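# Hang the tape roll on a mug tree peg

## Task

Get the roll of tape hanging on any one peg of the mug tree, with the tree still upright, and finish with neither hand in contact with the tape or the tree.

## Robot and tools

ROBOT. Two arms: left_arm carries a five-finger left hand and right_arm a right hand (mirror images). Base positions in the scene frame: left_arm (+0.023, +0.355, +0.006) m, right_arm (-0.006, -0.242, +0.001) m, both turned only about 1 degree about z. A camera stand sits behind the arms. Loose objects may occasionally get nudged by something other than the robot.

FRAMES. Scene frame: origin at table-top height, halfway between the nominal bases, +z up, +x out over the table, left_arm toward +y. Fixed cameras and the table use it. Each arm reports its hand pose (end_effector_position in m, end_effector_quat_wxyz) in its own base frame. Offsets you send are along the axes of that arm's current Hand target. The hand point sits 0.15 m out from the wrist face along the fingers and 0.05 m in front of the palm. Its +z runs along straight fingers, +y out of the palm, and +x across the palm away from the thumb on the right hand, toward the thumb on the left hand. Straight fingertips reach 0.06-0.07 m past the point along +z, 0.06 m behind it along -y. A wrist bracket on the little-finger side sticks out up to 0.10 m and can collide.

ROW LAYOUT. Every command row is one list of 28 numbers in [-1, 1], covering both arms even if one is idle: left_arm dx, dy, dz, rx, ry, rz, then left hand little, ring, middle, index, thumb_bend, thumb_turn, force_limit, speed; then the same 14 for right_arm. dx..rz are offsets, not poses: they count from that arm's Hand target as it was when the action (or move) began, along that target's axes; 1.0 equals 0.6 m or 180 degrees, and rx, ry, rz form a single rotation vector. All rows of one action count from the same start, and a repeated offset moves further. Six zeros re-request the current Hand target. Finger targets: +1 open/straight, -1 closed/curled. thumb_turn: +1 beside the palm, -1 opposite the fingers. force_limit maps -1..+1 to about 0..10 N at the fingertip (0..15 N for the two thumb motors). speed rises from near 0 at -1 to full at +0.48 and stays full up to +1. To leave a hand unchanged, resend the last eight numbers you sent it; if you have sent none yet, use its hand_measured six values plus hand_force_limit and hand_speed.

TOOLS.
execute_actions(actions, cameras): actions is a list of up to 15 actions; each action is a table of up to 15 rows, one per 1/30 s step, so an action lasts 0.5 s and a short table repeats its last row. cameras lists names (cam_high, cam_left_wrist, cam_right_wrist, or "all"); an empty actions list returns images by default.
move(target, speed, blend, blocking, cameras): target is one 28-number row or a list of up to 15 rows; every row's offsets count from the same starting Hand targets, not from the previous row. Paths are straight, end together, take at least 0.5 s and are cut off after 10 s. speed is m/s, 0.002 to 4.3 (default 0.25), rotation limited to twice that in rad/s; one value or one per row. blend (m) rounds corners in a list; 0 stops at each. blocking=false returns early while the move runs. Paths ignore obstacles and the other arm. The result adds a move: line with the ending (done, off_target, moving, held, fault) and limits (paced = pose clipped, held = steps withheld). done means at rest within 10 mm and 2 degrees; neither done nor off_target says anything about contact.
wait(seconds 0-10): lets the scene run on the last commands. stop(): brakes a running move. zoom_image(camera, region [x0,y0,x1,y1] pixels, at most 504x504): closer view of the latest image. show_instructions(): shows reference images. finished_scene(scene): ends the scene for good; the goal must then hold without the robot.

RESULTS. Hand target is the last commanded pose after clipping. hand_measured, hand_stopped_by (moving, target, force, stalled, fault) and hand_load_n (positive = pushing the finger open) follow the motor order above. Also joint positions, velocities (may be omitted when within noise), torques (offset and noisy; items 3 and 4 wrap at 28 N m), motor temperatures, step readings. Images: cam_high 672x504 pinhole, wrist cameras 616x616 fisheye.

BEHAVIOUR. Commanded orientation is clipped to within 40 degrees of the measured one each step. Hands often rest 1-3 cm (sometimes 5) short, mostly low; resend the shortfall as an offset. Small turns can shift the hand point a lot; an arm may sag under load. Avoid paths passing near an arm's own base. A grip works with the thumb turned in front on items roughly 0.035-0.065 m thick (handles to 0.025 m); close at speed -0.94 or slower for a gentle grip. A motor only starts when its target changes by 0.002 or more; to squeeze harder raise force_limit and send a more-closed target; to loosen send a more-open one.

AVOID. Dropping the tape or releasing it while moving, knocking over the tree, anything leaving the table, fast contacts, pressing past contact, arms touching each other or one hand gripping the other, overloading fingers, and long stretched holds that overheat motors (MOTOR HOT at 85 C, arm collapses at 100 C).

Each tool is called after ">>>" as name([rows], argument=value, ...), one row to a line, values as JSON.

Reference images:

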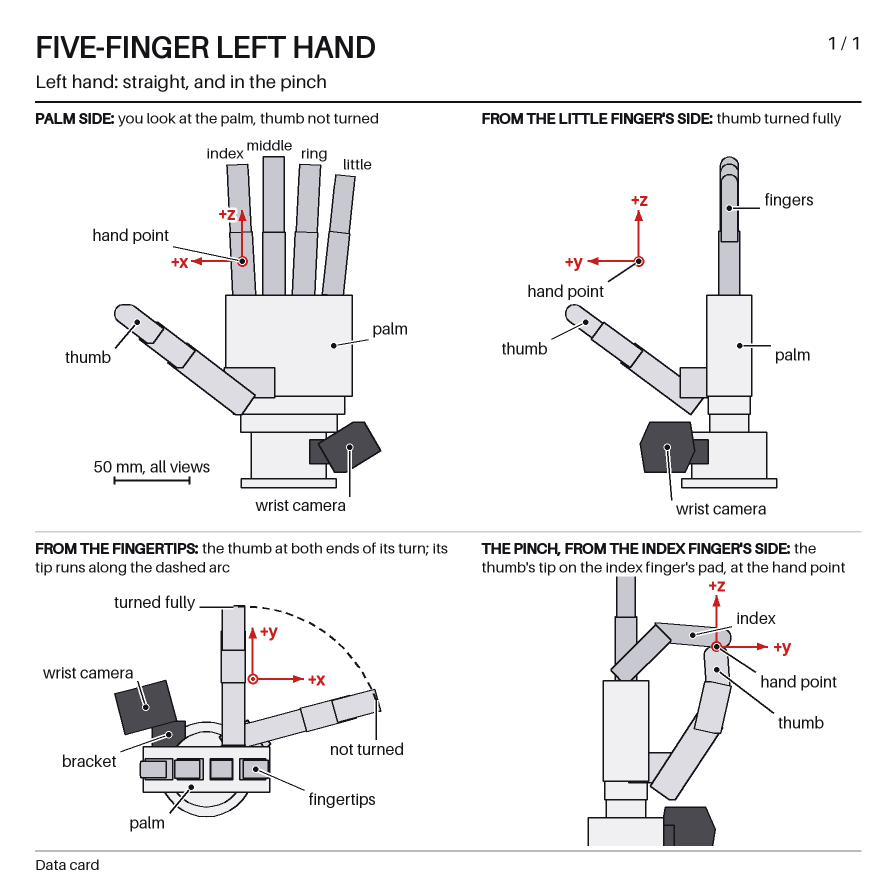

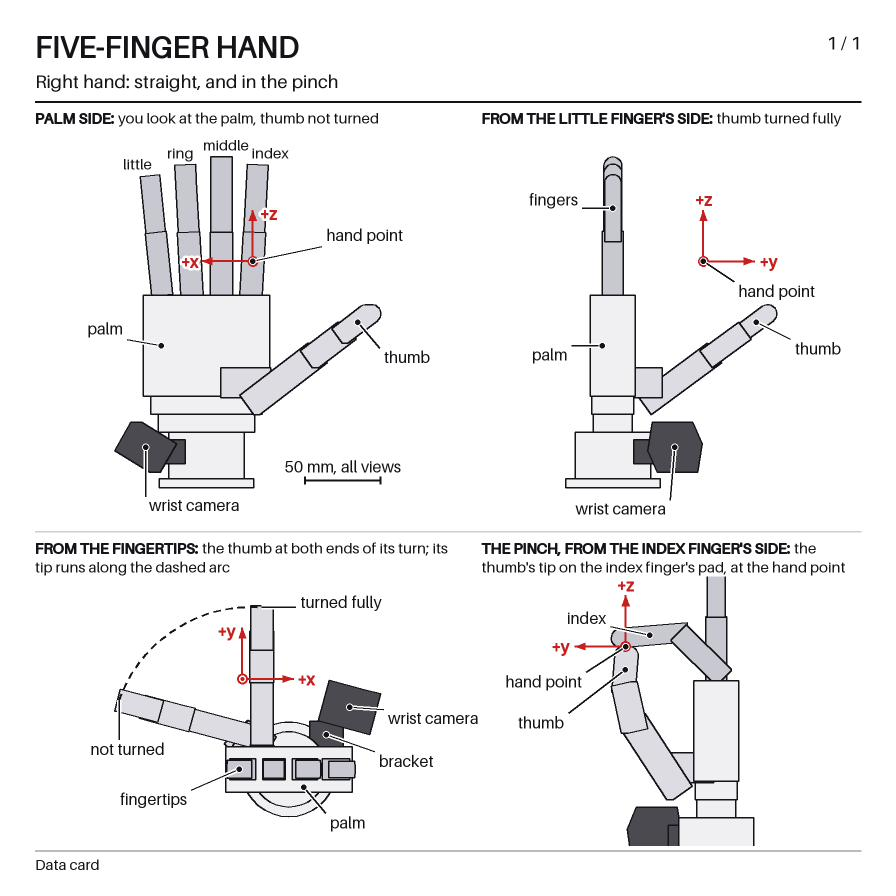

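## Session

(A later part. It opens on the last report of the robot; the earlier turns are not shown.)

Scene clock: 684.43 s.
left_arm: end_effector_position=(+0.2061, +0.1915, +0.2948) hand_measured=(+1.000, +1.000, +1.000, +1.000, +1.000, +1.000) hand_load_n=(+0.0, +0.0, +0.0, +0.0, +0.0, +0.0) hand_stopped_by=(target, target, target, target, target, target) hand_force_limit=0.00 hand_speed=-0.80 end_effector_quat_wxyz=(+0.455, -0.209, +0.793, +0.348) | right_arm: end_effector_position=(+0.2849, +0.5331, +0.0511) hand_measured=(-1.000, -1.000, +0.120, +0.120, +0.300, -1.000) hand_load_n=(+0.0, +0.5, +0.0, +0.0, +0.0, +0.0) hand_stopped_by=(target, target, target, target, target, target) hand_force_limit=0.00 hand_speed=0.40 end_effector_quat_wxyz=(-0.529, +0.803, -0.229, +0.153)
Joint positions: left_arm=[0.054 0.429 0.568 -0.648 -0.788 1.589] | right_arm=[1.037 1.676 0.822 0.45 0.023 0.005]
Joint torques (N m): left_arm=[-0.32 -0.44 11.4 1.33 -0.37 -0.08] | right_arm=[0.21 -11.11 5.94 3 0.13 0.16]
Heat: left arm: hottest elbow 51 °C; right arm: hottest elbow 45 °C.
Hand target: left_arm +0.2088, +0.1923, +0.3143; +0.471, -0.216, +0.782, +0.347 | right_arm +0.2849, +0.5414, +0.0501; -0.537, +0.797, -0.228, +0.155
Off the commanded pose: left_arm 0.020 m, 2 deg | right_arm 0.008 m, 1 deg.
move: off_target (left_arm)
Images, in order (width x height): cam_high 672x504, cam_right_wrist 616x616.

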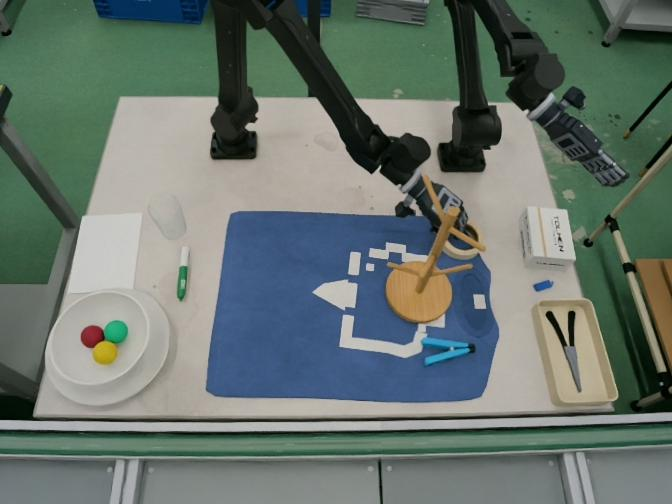

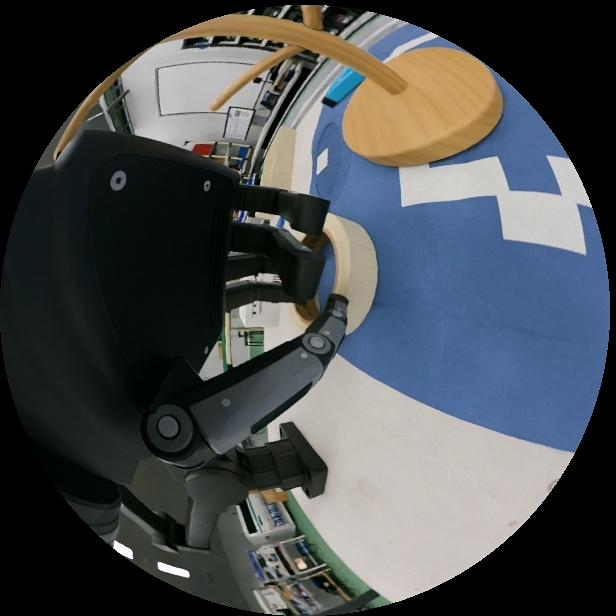

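>>> move(target=[0,0,0,0,0,0,1,1,1,1,1,1,0,-0.8,0,0.0377,0.0047,0,0,0,-1,-1,0.12,0.12,0.3,-1,0,0.4], speed=0.06, cameras=["cam_high","cam_right_wrist"])

>>> zoom_image(camera="cam_high", region=[430, 205, 490, 265])

>>> zoom_image(camera="cam_right_wrist", region=[220, 200, 420, 400])

Scene clock: 724.90 s.
left_arm: end_effector_position=(+0.2061, +0.1915, +0.2948) hand_measured=(+1.000, +1.000, +1.000, +1.000, +1.000, +1.000) hand_load_n=(+0.0, +0.0, +0.0, +0.0, +0.0, +0.5) hand_stopped_by=(target, target, target, target, target, target) hand_force_limit=0.00 hand_speed=-0.80 end_effector_quat_wxyz=(+0.455, -0.209, +0.793, +0.348) | right_arm: end_effector_position=(+0.2868, +0.5367, +0.0498) hand_measured=(-1.000, -1.000, +0.120, +0.120, +0.300, -1.000) hand_load_n=(+0.0, +0.0, +0.0, +0.0, -1.0, +0.0) hand_stopped_by=(target, target, target, target, target, target) hand_force_limit=0.00 hand_speed=0.40 end_effector_quat_wxyz=(-0.547, +0.790, -0.227, +0.157)
Joint positions: left_arm=[0.054 0.429 0.568 -0.648 -0.788 1.589] | right_arm=[1.037 1.697 0.807 0.531 0.023 0.008]
Joint torques (N m): left_arm=[-0.97 0.26 11.47 1.29 -0.35 -0.07] | right_arm=[0.44 -10.11 4.49 2.47 0.16 0.09]
Heat: left arm: hottest elbow 51 °C; right arm: hottest elbow 44 °C.
Hand target: left_arm +0.2088, +0.1923, +0.3143; +0.471, -0.216, +0.782, +0.347 | right_arm +0.2818, +0.5364, +0.0281; -0.537, +0.797, -0.228, +0.155
Off the commanded pose: left_arm 0.020 m, 2 deg | right_arm 0.022 m, 1 deg.
move: off_target (left_arm, right_arm)
Images, in order (width x height): cam_high 672x504, cam_right_wrist 616x616.

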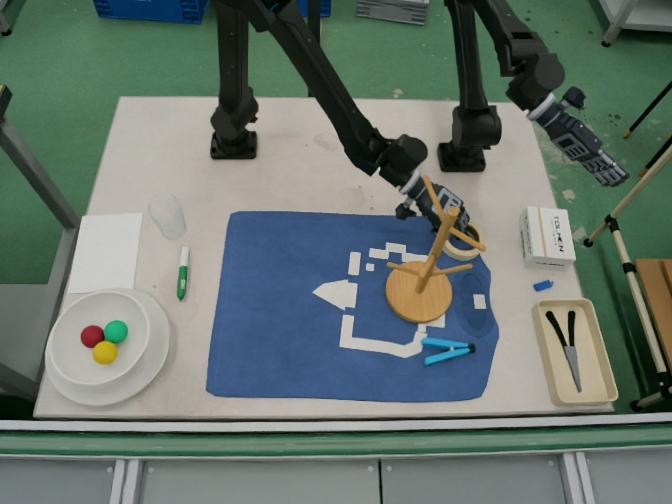

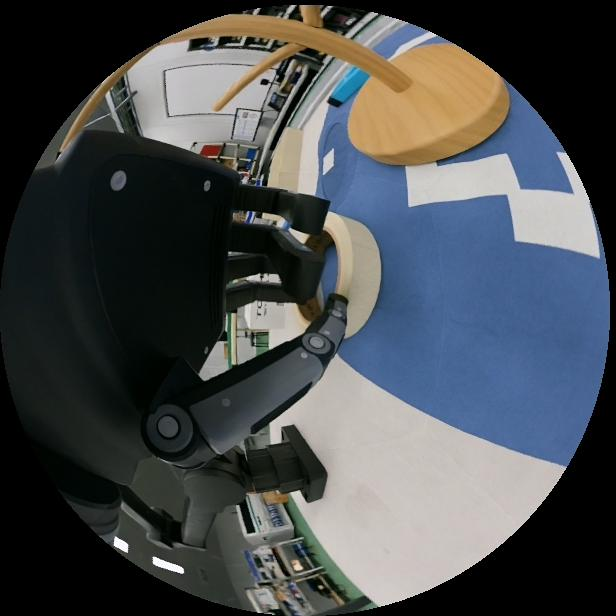

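Scaled by 8.400 from the camera's 672x504 image, which has a finer 960x720 frame.

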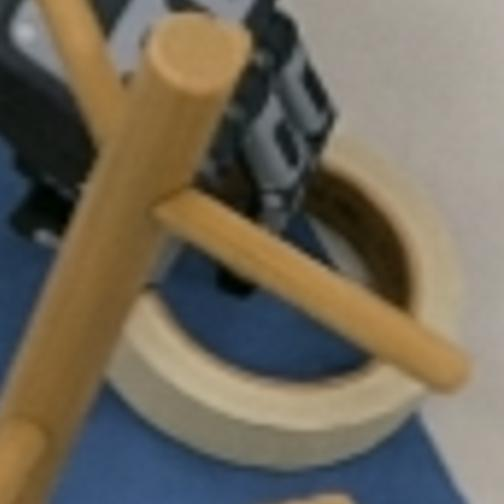

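Scaled by 2.520 from the camera's 616x616 image, which has a finer 880x880 frame.

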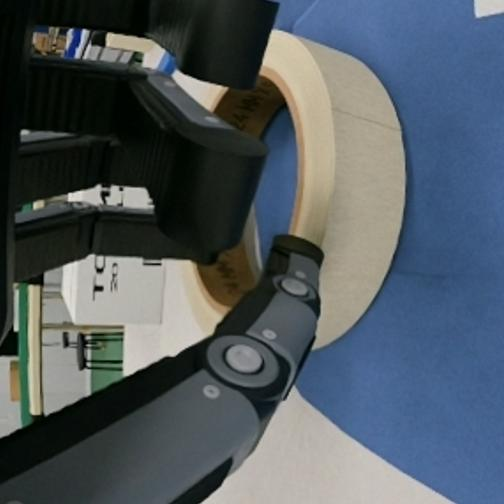

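>>> move([
  [0,0,0,0,0,0,1,1,1,1,1,1,0,-0.8,0,-0.05,-0.03,0,0,0,-1,-1,0.12,0.12,0.3,-1,0,0.4],
  [0,0,0,0,0,0,1,1,1,1,1,1,0,-0.8,-0.0012,-0.0988,-0.0313,0,0,0,-1,-1,0.12,0.12,0.3,-1,0,0.4],
], speed=0.1, cameras=[])

Scene clock: 745.67 s.
left_arm: end_effector_position=(+0.2061, +0.1915, +0.2948) hand_measured=(+1.000, +1.000, +1.000, +1.000, +1.000, +1.000) hand_load_n=(+0.0, +0.0, +0.0, +0.0, -0.5, +0.0) hand_stopped_by=(target, target, target, target, target, target) hand_force_limit=0.00 hand_speed=-0.80 end_effector_quat_wxyz=(+0.455, -0.209, +0.793, +0.348) | right_arm: end_effector_position=(+0.2776, +0.5205, +0.0559) hand_measured=(-1.000, -1.000, +0.120, +0.120, +0.300, -1.000) hand_load_n=(+0.0, +0.0, +0.0, +0.0, +0.0, +0.0) hand_stopped_by=(target, target, target, target, target, target) hand_force_limit=0.00 hand_speed=0.40 end_effector_quat_wxyz=(-0.514, +0.812, -0.233, +0.149)
Joint positions: left_arm=[0.054 0.429 0.568 -0.648 -0.788 1.589] | right_arm=[1.037 1.628 0.807 0.381 0.025 0.008]
Joint torques (N m): left_arm=[-0.67 0.03 11.51 1.25 -0.35 -0.06] | right_arm=[-0.09 -14.92 9.07 0.98 0.14 0.12]
Heat: left arm: hottest elbow 51 °C; right arm: hottest elbow 44 °C.
Hand target: left_arm +0.2088, +0.1923, +0.3143; +0.471, -0.216, +0.782, +0.347 | right_arm +0.2837, +0.5409, +0.0901; -0.537, +0.797, -0.228, +0.155
Off the commanded pose: left_arm 0.020 m, 2 deg | right_arm 0.040 m, 3 deg.
move: off_target (left_arm, right_arm)
No camera images: "cameras" was empty.

>>> move(target=[0,0,0,0,0,0,1,1,1,1,1,1,0,-0.8,0.0007,0.0832,0.0256,0,0,0,-1,-1,0.12,0.12,0.3,-1,0,0.4], speed=0.08, cameras=["cam_high","cam_right_wrist"])

>>> zoom_image(camera="cam_high", region=[430, 205, 490, 265])

>>> zoom_image(camera="cam_right_wrist", region=[220, 200, 420, 400])

Scene clock: 758.63 s.
left_arm: end_effector_position=(+0.2061, +0.1915, +0.2948) hand_measured=(+1.000, +1.000, +1.000, +1.000, +1.000, +1.000) hand_load_n=(+0.0, +0.0, +0.0, +0.0, +0.0, +0.0) hand_stopped_by=(target, target, target, target, target, target) hand_force_limit=0.00 hand_speed=-0.80 end_effector_quat_wxyz=(+0.455, -0.209, +0.793, +0.348) | right_arm: end_effector_position=(+0.2846, +0.5325, +0.0477) hand_measured=(-1.000, -1.000, +0.120, +0.120, +0.300, -1.000) hand_load_n=(+0.0, +0.0, +0.0, +0.0, -0.5, +0.0) hand_stopped_by=(target, target, target, target, target, target) hand_force_limit=0.00 hand_speed=0.40 end_effector_quat_wxyz=(-0.537, +0.797, -0.229, +0.155)
Joint positions: left_arm=[0.054 0.429 0.568 -0.648 -0.788 1.589] | right_arm=[1.037 1.687 0.807 0.495 0.025 0.008]
Joint torques (N m): left_arm=[-0.73 -0.32 11.45 1.35 -0.35 -0.04] | right_arm=[0.38 -11.28 5.23 2.85 0.13 0.11]
Heat: left arm: hottest elbow 51 °C; right arm: hottest elbow 46 °C.
Hand target: left_arm +0.2088, +0.1923, +0.3143; +0.471, -0.216, +0.782, +0.347 | right_arm +0.2818, +0.5368, +0.0380; -0.537, +0.797, -0.228, +0.155
Off the commanded pose: left_arm 0.020 m, 2 deg | right_arm 0.011 m, 0 deg.
move: off_target (left_arm, right_arm)
Images, in order (width x height): cam_high 672x504, cam_right_wrist 616x616.

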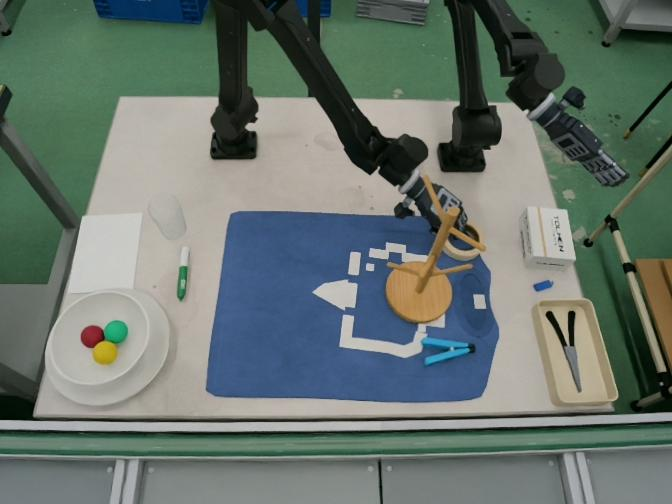

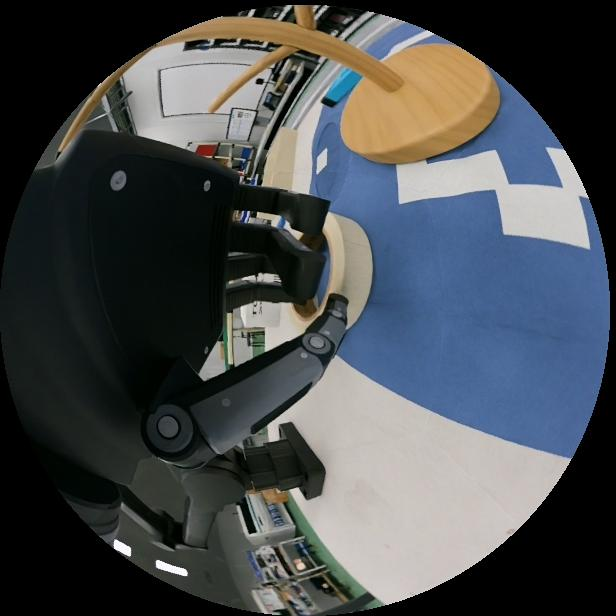

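Scaled by 8.400 from the camera's 672x504 image, which has a finer 960x720 frame.

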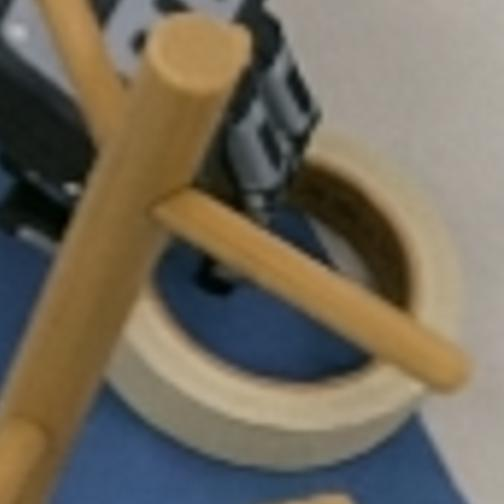

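Scaled by 2.520 from the camera's 616x616 image, which has a finer 880x880 frame.

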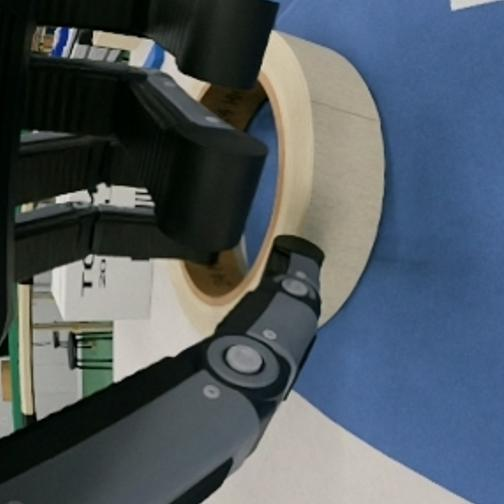

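>>> move(target=[0,0,0,0,0,0,1,1,1,1,1,1,0,-0.8,0.0023,0.0058,-0.0322,0,0,0,-1,-1,0.12,0.12,0.45,-1,0,0.4], speed=0.08, cameras=["cam_right_wrist"])

>>> zoom_image(camera="cam_right_wrist", region=[220, 200, 420, 400])

Scene clock: 775.13 s.
left_arm: end_effector_position=(+0.2061, +0.1915, +0.2948) hand_measured=(+1.000, +1.000, +1.000, +1.000, +1.000, +1.000) hand_load_n=(+0.0, +0.0, +0.0, +0.0, +0.5, +0.0) hand_stopped_by=(target, target, target, target, target, target) hand_force_limit=0.00 hand_speed=-0.80 end_effector_quat_wxyz=(+0.455, -0.209, +0.793, +0.348) | right_arm: end_effector_position=(+0.2756, +0.5172, +0.0306) hand_measured=(-1.000, -1.000, +0.120, +0.120, +0.450, -1.000) hand_load_n=(+0.0, +0.0, +0.0, +0.5, -1.5, -0.5) hand_stopped_by=(target, target, target, target, target, target) hand_force_limit=0.00 hand_speed=0.40 end_effector_quat_wxyz=(-0.524, +0.805, -0.231, +0.152)
Joint positions: left_arm=[0.054 0.429 0.568 -0.648 -0.788 1.589] | right_arm=[1.037 1.687 0.764 0.507 0.025 0.008]
Joint torques (N m): left_arm=[-0.73 -0.38 11.54 1.25 -0.36 -0.05] | right_arm=[0.38 -14.62 4.31 2.62 0.06 0.08]
Heat: left arm: hottest elbow 51 °C; right arm: hottest elbow 45 °C.
Hand target: left_arm +0.2088, +0.1923, +0.3143; +0.471, -0.216, +0.782, +0.347 | right_arm +0.2727, +0.5198, +0.0420; -0.537, +0.797, -0.228, +0.155
Off the commanded pose: left_arm 0.020 m, 2 deg | right_arm 0.012 m, 2 deg.
move: off_target (left_arm, right_arm)
Images, in order (width x height): cam_right_wrist 616x616.

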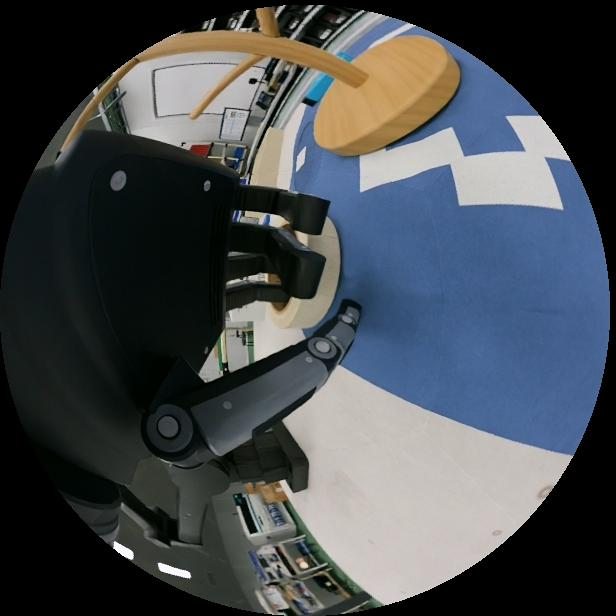

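Scaled by 2.520 from the camera's 616x616 image, which has a finer 880x880 frame.

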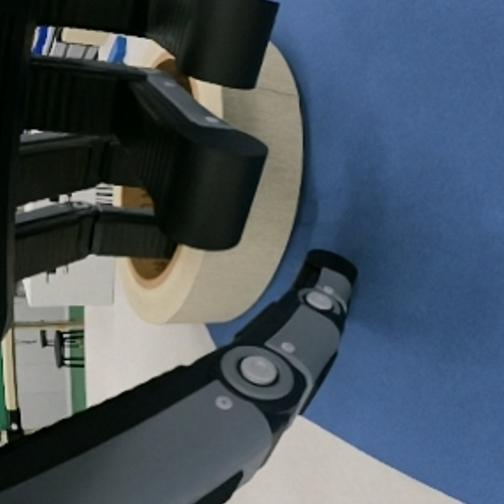

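>>> wait(seconds=0, cameras=["cam_high", "cam_right_wrist"])

>>> zoom_image(camera="cam_high", region=[430, 205, 490, 265])

>>> zoom_image(camera="cam_right_wrist", region=[270, 210, 370, 310])

Scene clock: 781.67 s.
left_arm: end_effector_position=(+0.2061, +0.1915, +0.2948) hand_measured=(+1.000, +1.000, +1.000, +1.000, +1.000, +1.000) hand_load_n=(+0.0, +0.0, +0.0, +0.0, +0.0, +0.0) hand_stopped_by=(target, target, target, target, target, target) hand_force_limit=0.00 hand_speed=-0.80 end_effector_quat_wxyz=(+0.455, -0.209, +0.793, +0.348) | right_arm: end_effector_position=(+0.2756, +0.5172, +0.0306) hand_measured=(-1.000, -1.000, +0.120, +0.120, +0.450, -1.000) hand_load_n=(+0.0, +0.0, +0.0, +0.0, -1.0, +0.0) hand_stopped_by=(target, target, target, target, target, target) hand_force_limit=0.00 hand_speed=0.40 end_effector_quat_wxyz=(-0.524, +0.805, -0.231, +0.152)
Joint positions: left_arm=[0.054 0.429 0.568 -0.648 -0.788 1.589] | right_arm=[1.037 1.687 0.764 0.507 0.025 0.008]
Joint torques (N m): left_arm=[-0.85 -0.32 11.47 1.21 -0.32 -0.04] | right_arm=[-0.26 -14.45 4.3 2.58 0.08 0.09]
Heat: left arm: hottest elbow 51 °C; right arm: hottest elbow 44 °C.
Hand target: left_arm +0.2088, +0.1923, +0.3143; +0.471, -0.216, +0.782, +0.347 | right_arm +0.2727, +0.5198, +0.0420; -0.537, +0.797, -0.228, +0.155
Off the commanded pose: left_arm 0.020 m, 2 deg | right_arm 0.012 m, 2 deg.
Images, in order (width x height): cam_high 672x504, cam_right_wrist 616x616.

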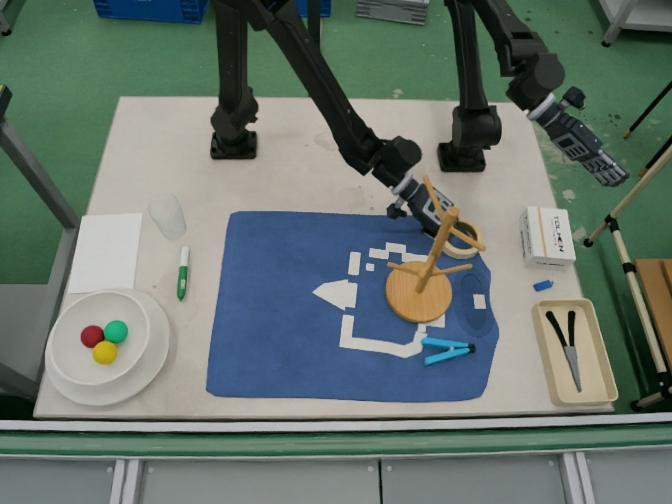

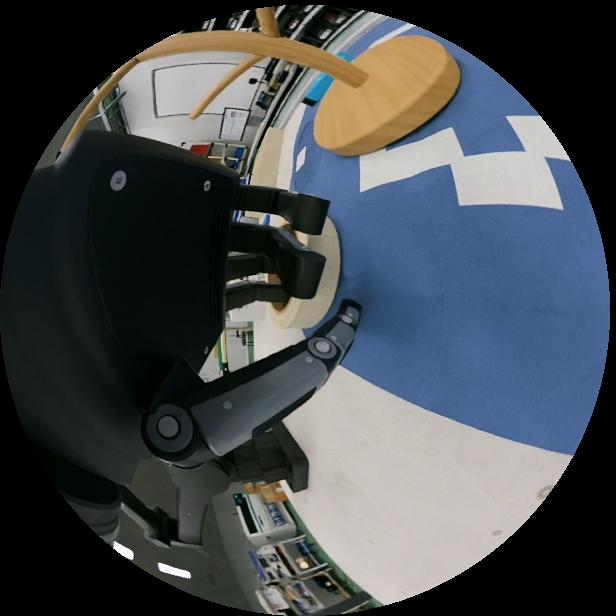

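Scaled by 8.400 from the camera's 672x504 image, which has a finer 960x720 frame.

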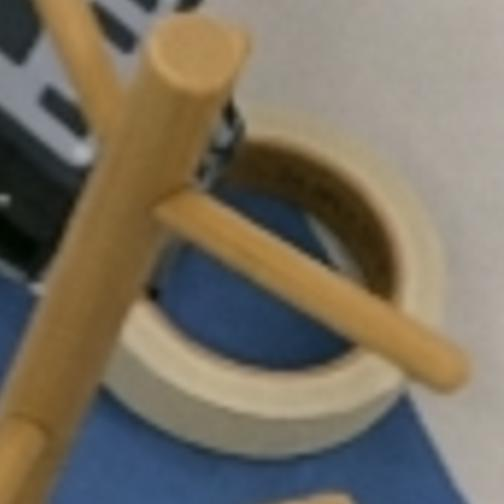

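Scaled by 5.040 from the camera's 616x616 image, which has a finer 880x880 frame.

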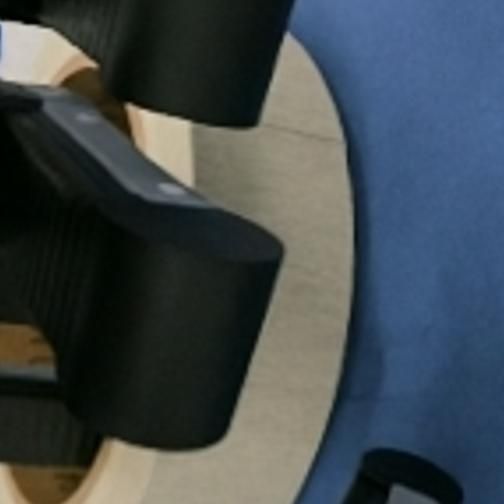

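>>> move(target=[0,0,0,0,0,0,1,1,1,1,1,1,0,-0.8,0,0,0,0,0,0,-1,-1,-0.5,-0.5,-0.2,-1,-0.3,-0.8], cameras=["cam_high","cam_right_wrist"])

>>> zoom_image(camera="cam_high", region=[430, 205, 490, 265])

>>> zoom_image(camera="cam_right_wrist", region=[220, 200, 420, 400])

Scene clock: 825.27 s.
left_arm: end_effector_position=(+0.2061, +0.1915, +0.2948) hand_measured=(+1.000, +1.000, +1.000, +1.000, +1.000, +1.000) hand_load_n=(+0.0, +0.0, +0.0, +0.0, +0.0, +0.0) hand_stopped_by=(target, target, target, target, target, target) hand_force_limit=0.00 hand_speed=-0.80 end_effector_quat_wxyz=(+0.455, -0.209, +0.793, +0.348) | right_arm: end_effector_position=(+0.2749, +0.5160, +0.0292) hand_measured=(-1.000, -1.000, -0.098, -0.098, +0.344, -1.000) hand_load_n=(+0.0, +0.0, +7.5, +6.0, +7.5, +1.0) hand_stopped_by=(target, target, force, force, force, target) hand_force_limit=-0.30 hand_speed=-0.80 end_effector_quat_wxyz=(-0.523, +0.806, -0.231, +0.152)
Joint positions: left_arm=[0.054 0.429 0.568 -0.648 -0.788 1.589] | right_arm=[1.037 1.687 0.761 0.507 0.025 0.008]
Joint torques (N m): left_arm=[-0.85 -0.44 11.59 1.18 -0.35 -0.03] | right_arm=[-0.38 -14.45 4.44 2.5 0.08 0.09]
Heat: left arm: hottest elbow 51 °C; right arm: hottest elbow 43 °C.
Hand target: left_arm +0.2088, +0.1923, +0.3143; +0.471, -0.216, +0.782, +0.347 | right_arm +0.2727, +0.5198, +0.0420; -0.537, +0.797, -0.228, +0.155
Off the commanded pose: left_arm 0.020 m, 2 deg | right_arm 0.014 m, 2 deg.
move: off_target (left_arm, right_arm)
Images, in order (width x height): cam_high 672x504, cam_right_wrist 616x616.

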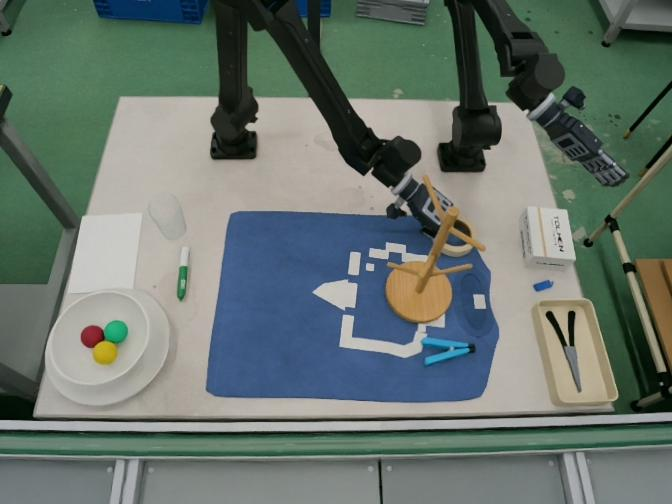

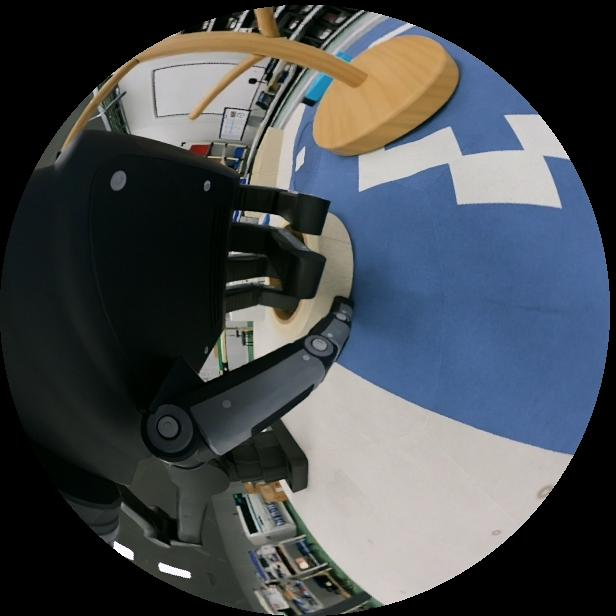

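Scaled by 8.400 from the camera's 672x504 image, which has a finer 960x720 frame.

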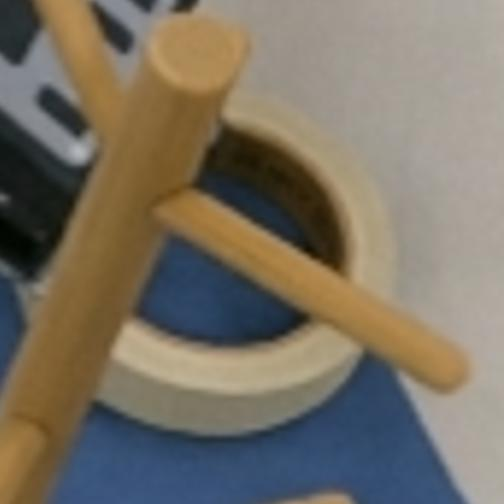

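Scaled by 2.520 from the camera's 616x616 image, which has a finer 880x880 frame.

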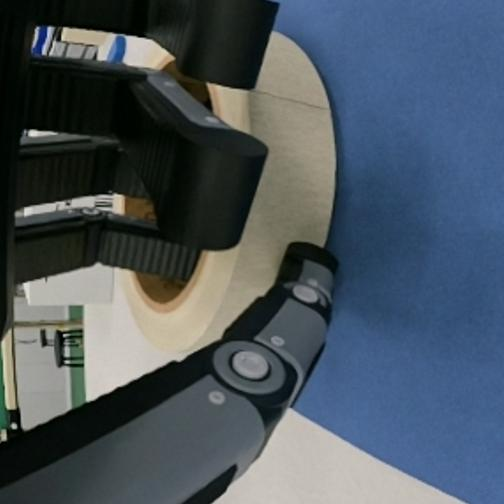

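>>> move([
  [0,0,0,0,0,0,1,1,1,1,1,1,0,-0.8,0,0,0,0,0,0,-1,-1,-0.55,-0.55,-0.3,-1,0.3,-0.85],
  [0,0,0,0,0,0,1,1,1,1,1,1,0,-0.8,0,-0.1932,-0.078,0,0,0,-1,-1,-0.55,-0.55,-0.3,-1,0.3,-0.85],
], speed=0.12, cameras=["cam_high","cam_right_wrist"])

Scene clock: 870.33 s.
left_arm: end_effector_position=(+0.2061, +0.1915, +0.2948) hand_measured=(+1.000, +1.000, +1.000, +1.000, +1.000, +1.000) hand_load_n=(+0.0, +0.0, +0.0, +0.0, +0.0, +0.0) hand_stopped_by=(target, target, target, target, target, target) hand_force_limit=0.00 hand_speed=-0.80 end_effector_quat_wxyz=(+0.455, -0.209, +0.793, +0.348) | right_arm: end_effector_position=(+0.2656, +0.4996, +0.1250) hand_measured=(-1.000, -1.000, -0.098, -0.108, +0.338, -1.000) hand_load_n=(+0.0, +0.0, +7.5, +8.0, +10.5, +0.5) hand_stopped_by=(target, target, force, force, force, target) hand_force_limit=0.30 hand_speed=-0.85 end_effector_quat_wxyz=(-0.508, +0.816, -0.231, +0.149)
Joint positions: left_arm=[0.054 0.429 0.568 -0.648 -0.788 1.589] | right_arm=[1.037 1.43 0.824 0.152 0.025 0.002]
Joint torques (N m): left_arm=[-0.85 -0.38 11.45 1.24 -0.34 -0.08] | right_arm=[-0.03 -13.39 10.91 1.25 0.07 0.1]
Heat: left arm: hottest elbow 51 °C; right arm: hottest elbow 42 °C.
Hand target: left_arm +0.2088, +0.1923, +0.3143; +0.471, -0.216, +0.782, +0.347 | right_arm +0.2726, +0.5199, +0.1670; -0.537, +0.797, -0.228, +0.155
Off the commanded pose: left_arm 0.020 m, 2 deg | right_arm 0.047 m, 4 deg.
move: off_target (left_arm, right_arm)
Images, in order (width x height): cam_high 672x504, cam_right_wrist 616x616.

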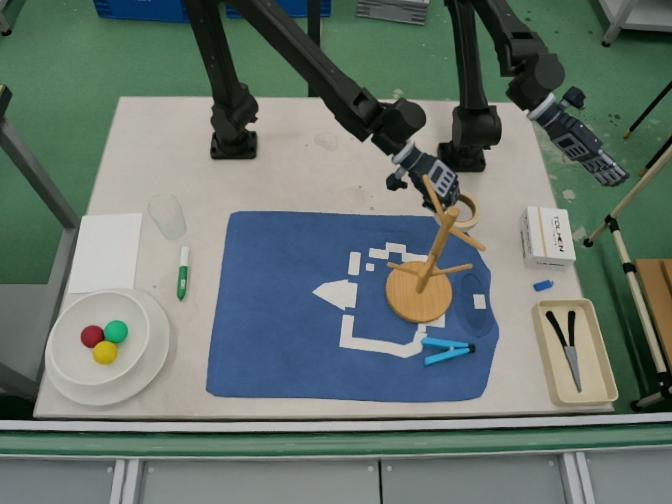

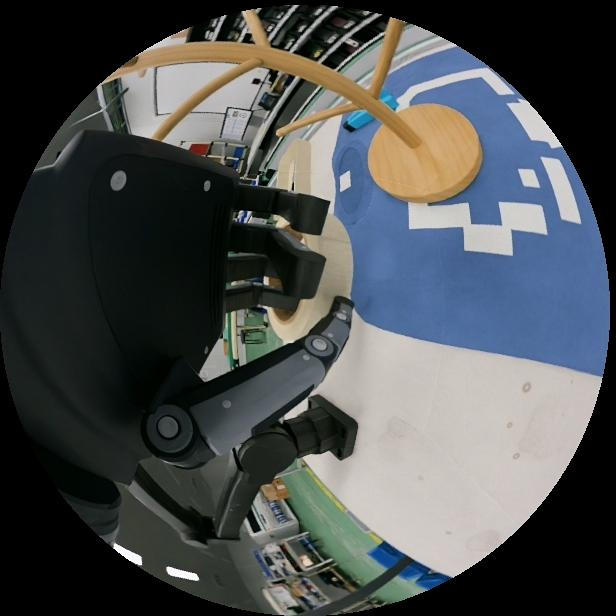

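>>> move([
  [0,0,0,0,0,0,1,1,1,1,1,1,0,-0.8,0.0765,-0.0586,-0.3577,0,0,0,-1,-1,-0.55,-0.55,-0.3,-1,0.3,-0.85],
  [0,0,0,0,0,0,1,1,1,1,1,1,0,-0.8,0.3875,-0.0644,-0.4323,0.0872,-0.1044,0.491,-1,-1,-0.55,-0.55,-0.3,-1,0.3,-0.85],
], speed=0.22, blend=[0.04, 0], cameras=["cam_high","cam_right_wrist"])

Scene clock: 884.90 s.
left_arm: end_effector_position=(+0.2061, +0.1915, +0.2948) hand_measured=(+1.000, +1.000, +1.000, +1.000, +1.000, +1.000) hand_load_n=(+0.0, +0.0, +0.0, +0.0, +0.0, +0.0) hand_stopped_by=(target, target, target, target, target, target) hand_force_limit=0.00 hand_speed=-0.80 end_effector_quat_wxyz=(+0.455, -0.209, +0.793, +0.348) | right_arm: end_effector_position=(+0.3477, +0.2065, +0.2976) hand_measured=(-1.000, -1.000, -0.098, -0.108, +0.338, -1.000) hand_load_n=(+0.0, +0.0, +6.5, +8.0, +11.5, +0.5) hand_stopped_by=(target, target, force, force, force, target) hand_force_limit=0.30 hand_speed=-0.85 end_effector_quat_wxyz=(+0.608, -0.356, +0.616, +0.351)
Joint positions: left_arm=[0.054 0.429 0.568 -0.648 -0.788 1.589] | right_arm=[0.027 1.137 0.488 0.623 -1.02 1.547]
Joint torques (N m): left_arm=[-0.85 -0.56 11.58 1.17 -0.32 -0.06] | right_arm=[-1.73 -4.25 6.27 2.55 -0.04 0.29]
Heat: left arm: hottest elbow 52 °C; right arm: hottest elbow 45 °C.
Hand target: left_arm +0.2088, +0.1923, +0.3143; +0.471, -0.216, +0.782, +0.347 | right_arm +0.3497, +0.2050, +0.3002; +0.613, -0.354, +0.612, +0.353
Off the commanded pose: left_arm 0.020 m, 2 deg | right_arm 0.004 m, 1 deg.
move: off_target (left_arm)
Images, in order (width x height): cam_high 672x504, cam_right_wrist 616x616.

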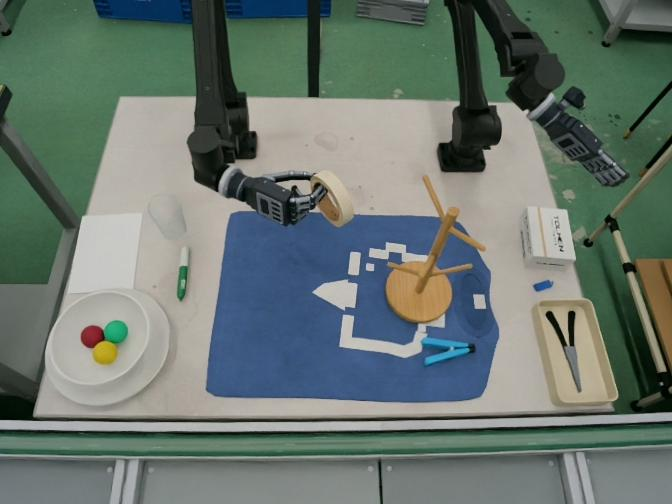

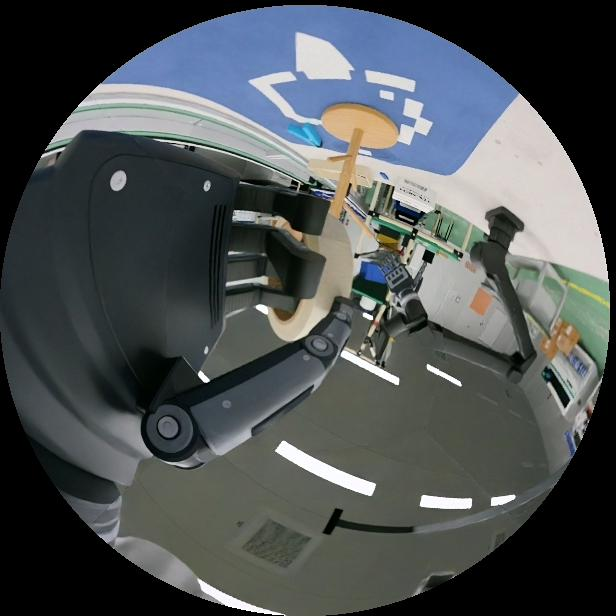

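>>> move([
  [0,0,0,0,0,0,1,1,1,1,1,1,0,-0.8,0.0333,-0.21,0.1731,-0.0833,0,0,-1,-1,-0.55,-0.55,-0.3,-1,0.3,-0.85],
  [0,0,0,0,0,0,1,1,1,1,1,1,0,-0.8,0.0983,-0.2359,0.3338,-0.127,0,0,-1,-1,-0.55,-0.55,-0.3,-1,0.3,-0.85],
], speed=[0.2, 0.12], blend=[0.03, 0], cameras=["cam_high","cam_right_wrist"])

>>> zoom_image(camera="cam_high", region=[350, 190, 490, 330])

Scene clock: 919.13 s.
left_arm: end_effector_position=(+0.2061, +0.1915, +0.2948) hand_measured=(+1.000, +1.000, +1.000, +1.000, +1.000, +1.000) hand_load_n=(+0.0, +0.0, +0.0, +0.0, +0.0, +0.0) hand_stopped_by=(target, target, target, target, target, target) hand_force_limit=0.00 hand_speed=-0.80 end_effector_quat_wxyz=(+0.455, -0.209, +0.793, +0.348) | right_arm: end_effector_position=(+0.5607, +0.3043, +0.2295) hand_measured=(-1.000, -1.000, -0.098, -0.108, +0.338, -1.000) hand_load_n=(+0.0, +0.0, +6.5, +8.0, +11.5, +0.5) hand_stopped_by=(target, target, force, force, force, target) hand_force_limit=0.30 hand_speed=-0.85 end_effector_quat_wxyz=(+0.528, -0.464, +0.538, +0.465)
Joint positions: left_arm=[0.054 0.429 0.568 -0.648 -0.788 1.589] | right_arm=[0.173 1.986 1.284 0.666 -1.261 1.547]
Joint torques (N m): left_arm=[-0.62 -0.21 11.38 1.18 -0.32 -0.07] | right_arm=[-0.62 -16.91 9.84 1.06 -0.24 0.3]
Heat: left arm: hottest elbow 52 °C; right arm: hottest elbow 45 °C.
Hand target: left_arm +0.2088, +0.1923, +0.3143; +0.471, -0.216, +0.782, +0.347 | right_arm +0.5726, +0.3076, +0.2415; +0.530, -0.468, +0.530, +0.467
Off the commanded pose: left_arm 0.020 m, 2 deg | right_arm 0.017 m, 1 deg.
move: off_target (left_arm, right_arm)
Images, in order (width x height): cam_high 672x504, cam_right_wrist 616x616.

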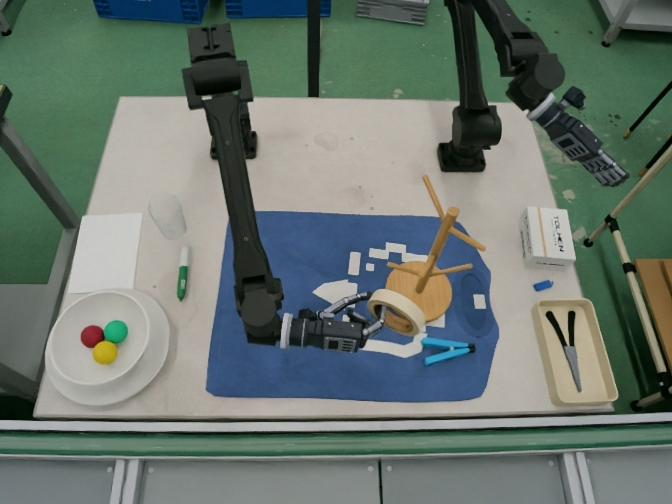

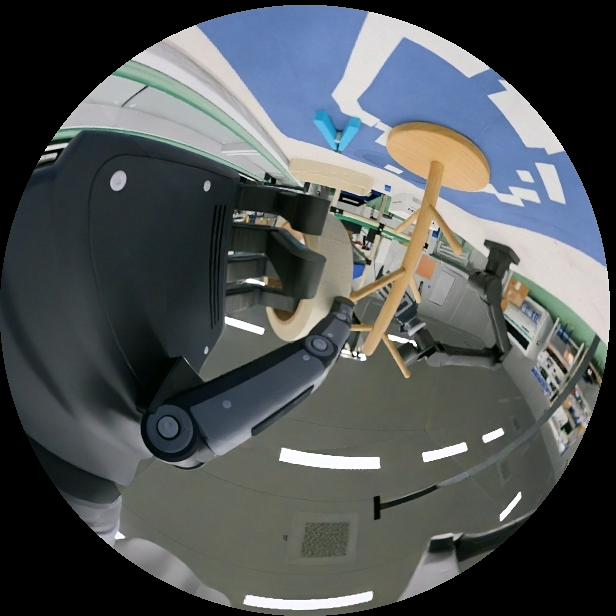

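Scaled by 3.600 from the camera's 672x504 image, which has a finer 960x720 frame.

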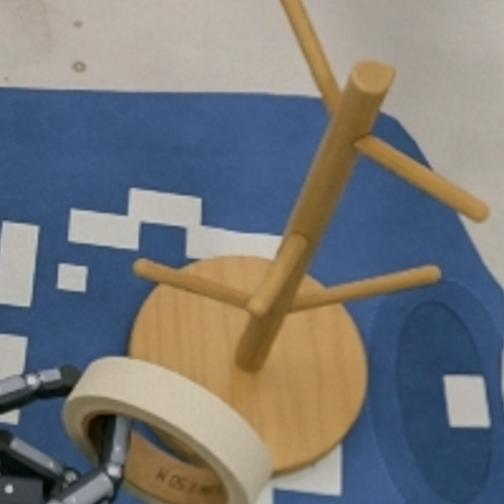

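>>> zoom_image(camera="cam_high", region=[355, 255, 445, 345])

Scaled by 5.600 from the camera's 672x504 image, which has a finer 960x720 frame.

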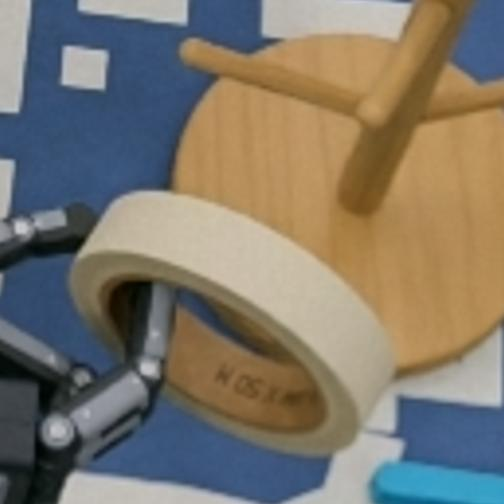

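>>> move(target=[0,0,0,0,0,0,1,1,1,1,1,1,0,-0.8,-0.0133,0.07,0.0477,0,0,0,-1,-1,-0.55,-0.55,-0.3,-1,0.3,-0.85], speed=0.08, cameras=["cam_high","cam_right_wrist"])

>>> zoom_image(camera="cam_high", region=[370, 245, 460, 335])

>>> zoom_image(camera="cam_right_wrist", region=[250, 180, 450, 380])

Scene clock: 953.00 s.
left_arm: end_effector_position=(+0.2061, +0.1915, +0.2948) hand_measured=(+1.000, +1.000, +1.000, +1.000, +1.000, +1.000) hand_load_n=(+0.0, +0.0, +0.0, +0.0, +0.0, +0.0) hand_stopped_by=(target, target, target, target, target, target) hand_force_limit=0.00 hand_speed=-0.80 end_effector_quat_wxyz=(+0.455, -0.209, +0.793, +0.348) | right_arm: end_effector_position=(+0.5376, +0.3425, +0.2236) hand_measured=(-1.000, -1.000, -0.098, -0.108, +0.338, -1.000) hand_load_n=(+0.0, +0.0, +6.0, +8.0, +11.5, +0.5) hand_stopped_by=(target, target, force, force, force, target) hand_force_limit=0.30 hand_speed=-0.85 end_effector_quat_wxyz=(+0.516, -0.464, +0.544, +0.472)
Joint positions: left_arm=[0.054 0.429 0.568 -0.648 -0.788 1.589] | right_arm=[0.244 1.966 1.238 0.666 -1.202 1.549]
Joint torques (N m): left_arm=[-0.73 -0.44 11.49 1.25 -0.33 -0.08] | right_arm=[-0.03 -20.72 5.68 1.92 0.09 0.25]
Heat: left arm: hottest elbow 52 °C; right arm: hottest elbow 48 °C.
Hand target: left_arm +0.2088, +0.1923, +0.3143; +0.471, -0.216, +0.782, +0.347 | right_arm +0.5345, +0.3412, +0.2494; +0.530, -0.468, +0.530, +0.467
Off the commanded pose: left_arm 0.020 m, 2 deg | right_arm 0.026 m, 2 deg.
move: off_target (left_arm, right_arm)
Images, in order (width x height): cam_high 672x504, cam_right_wrist 616x616.

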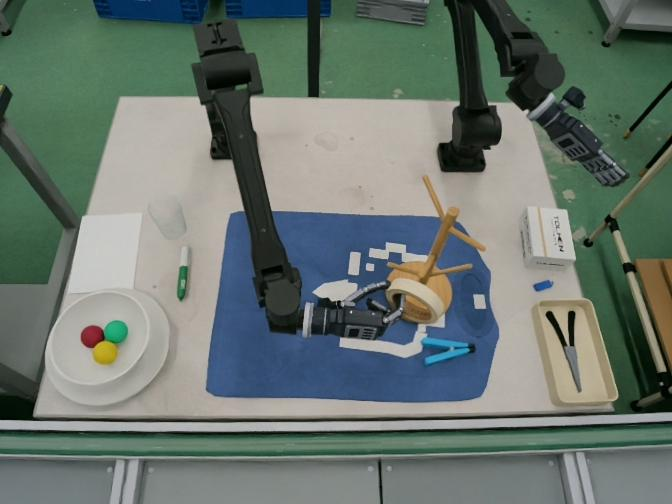

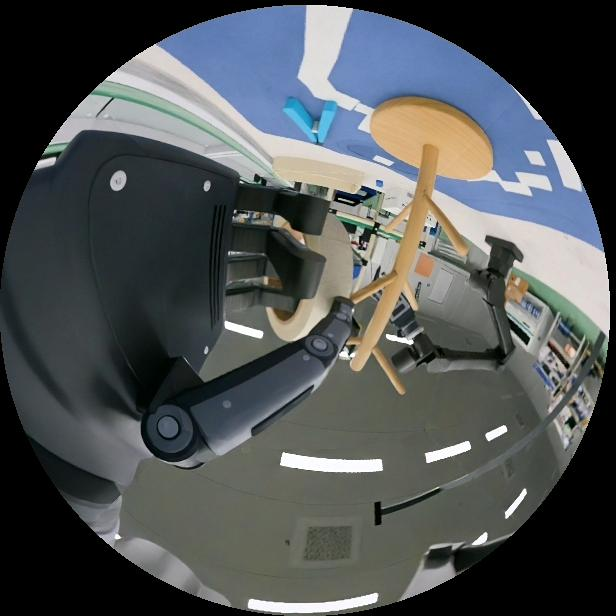

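Scaled by 5.600 from the camera's 672x504 image, which has a finer 960x720 frame.

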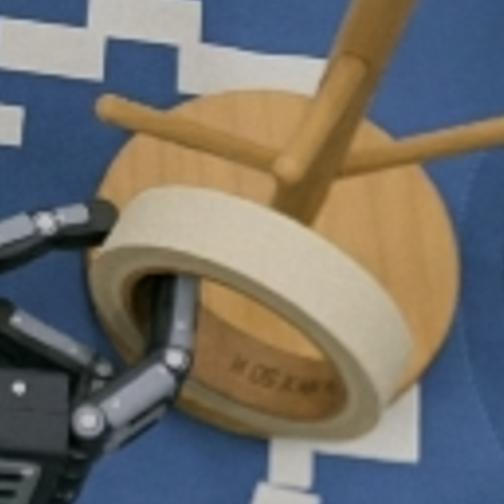

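Scaled by 2.520 from the camera's 616x616 image, which has a finer 880x880 frame.

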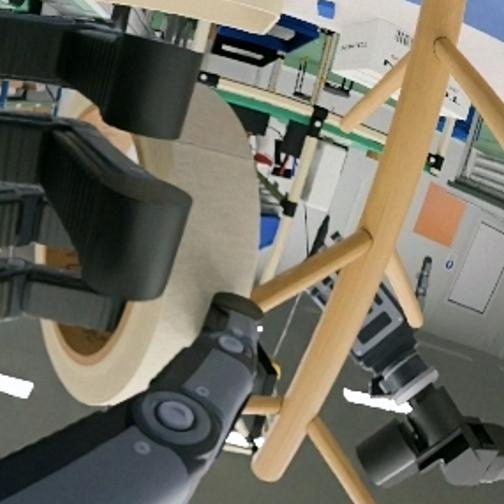

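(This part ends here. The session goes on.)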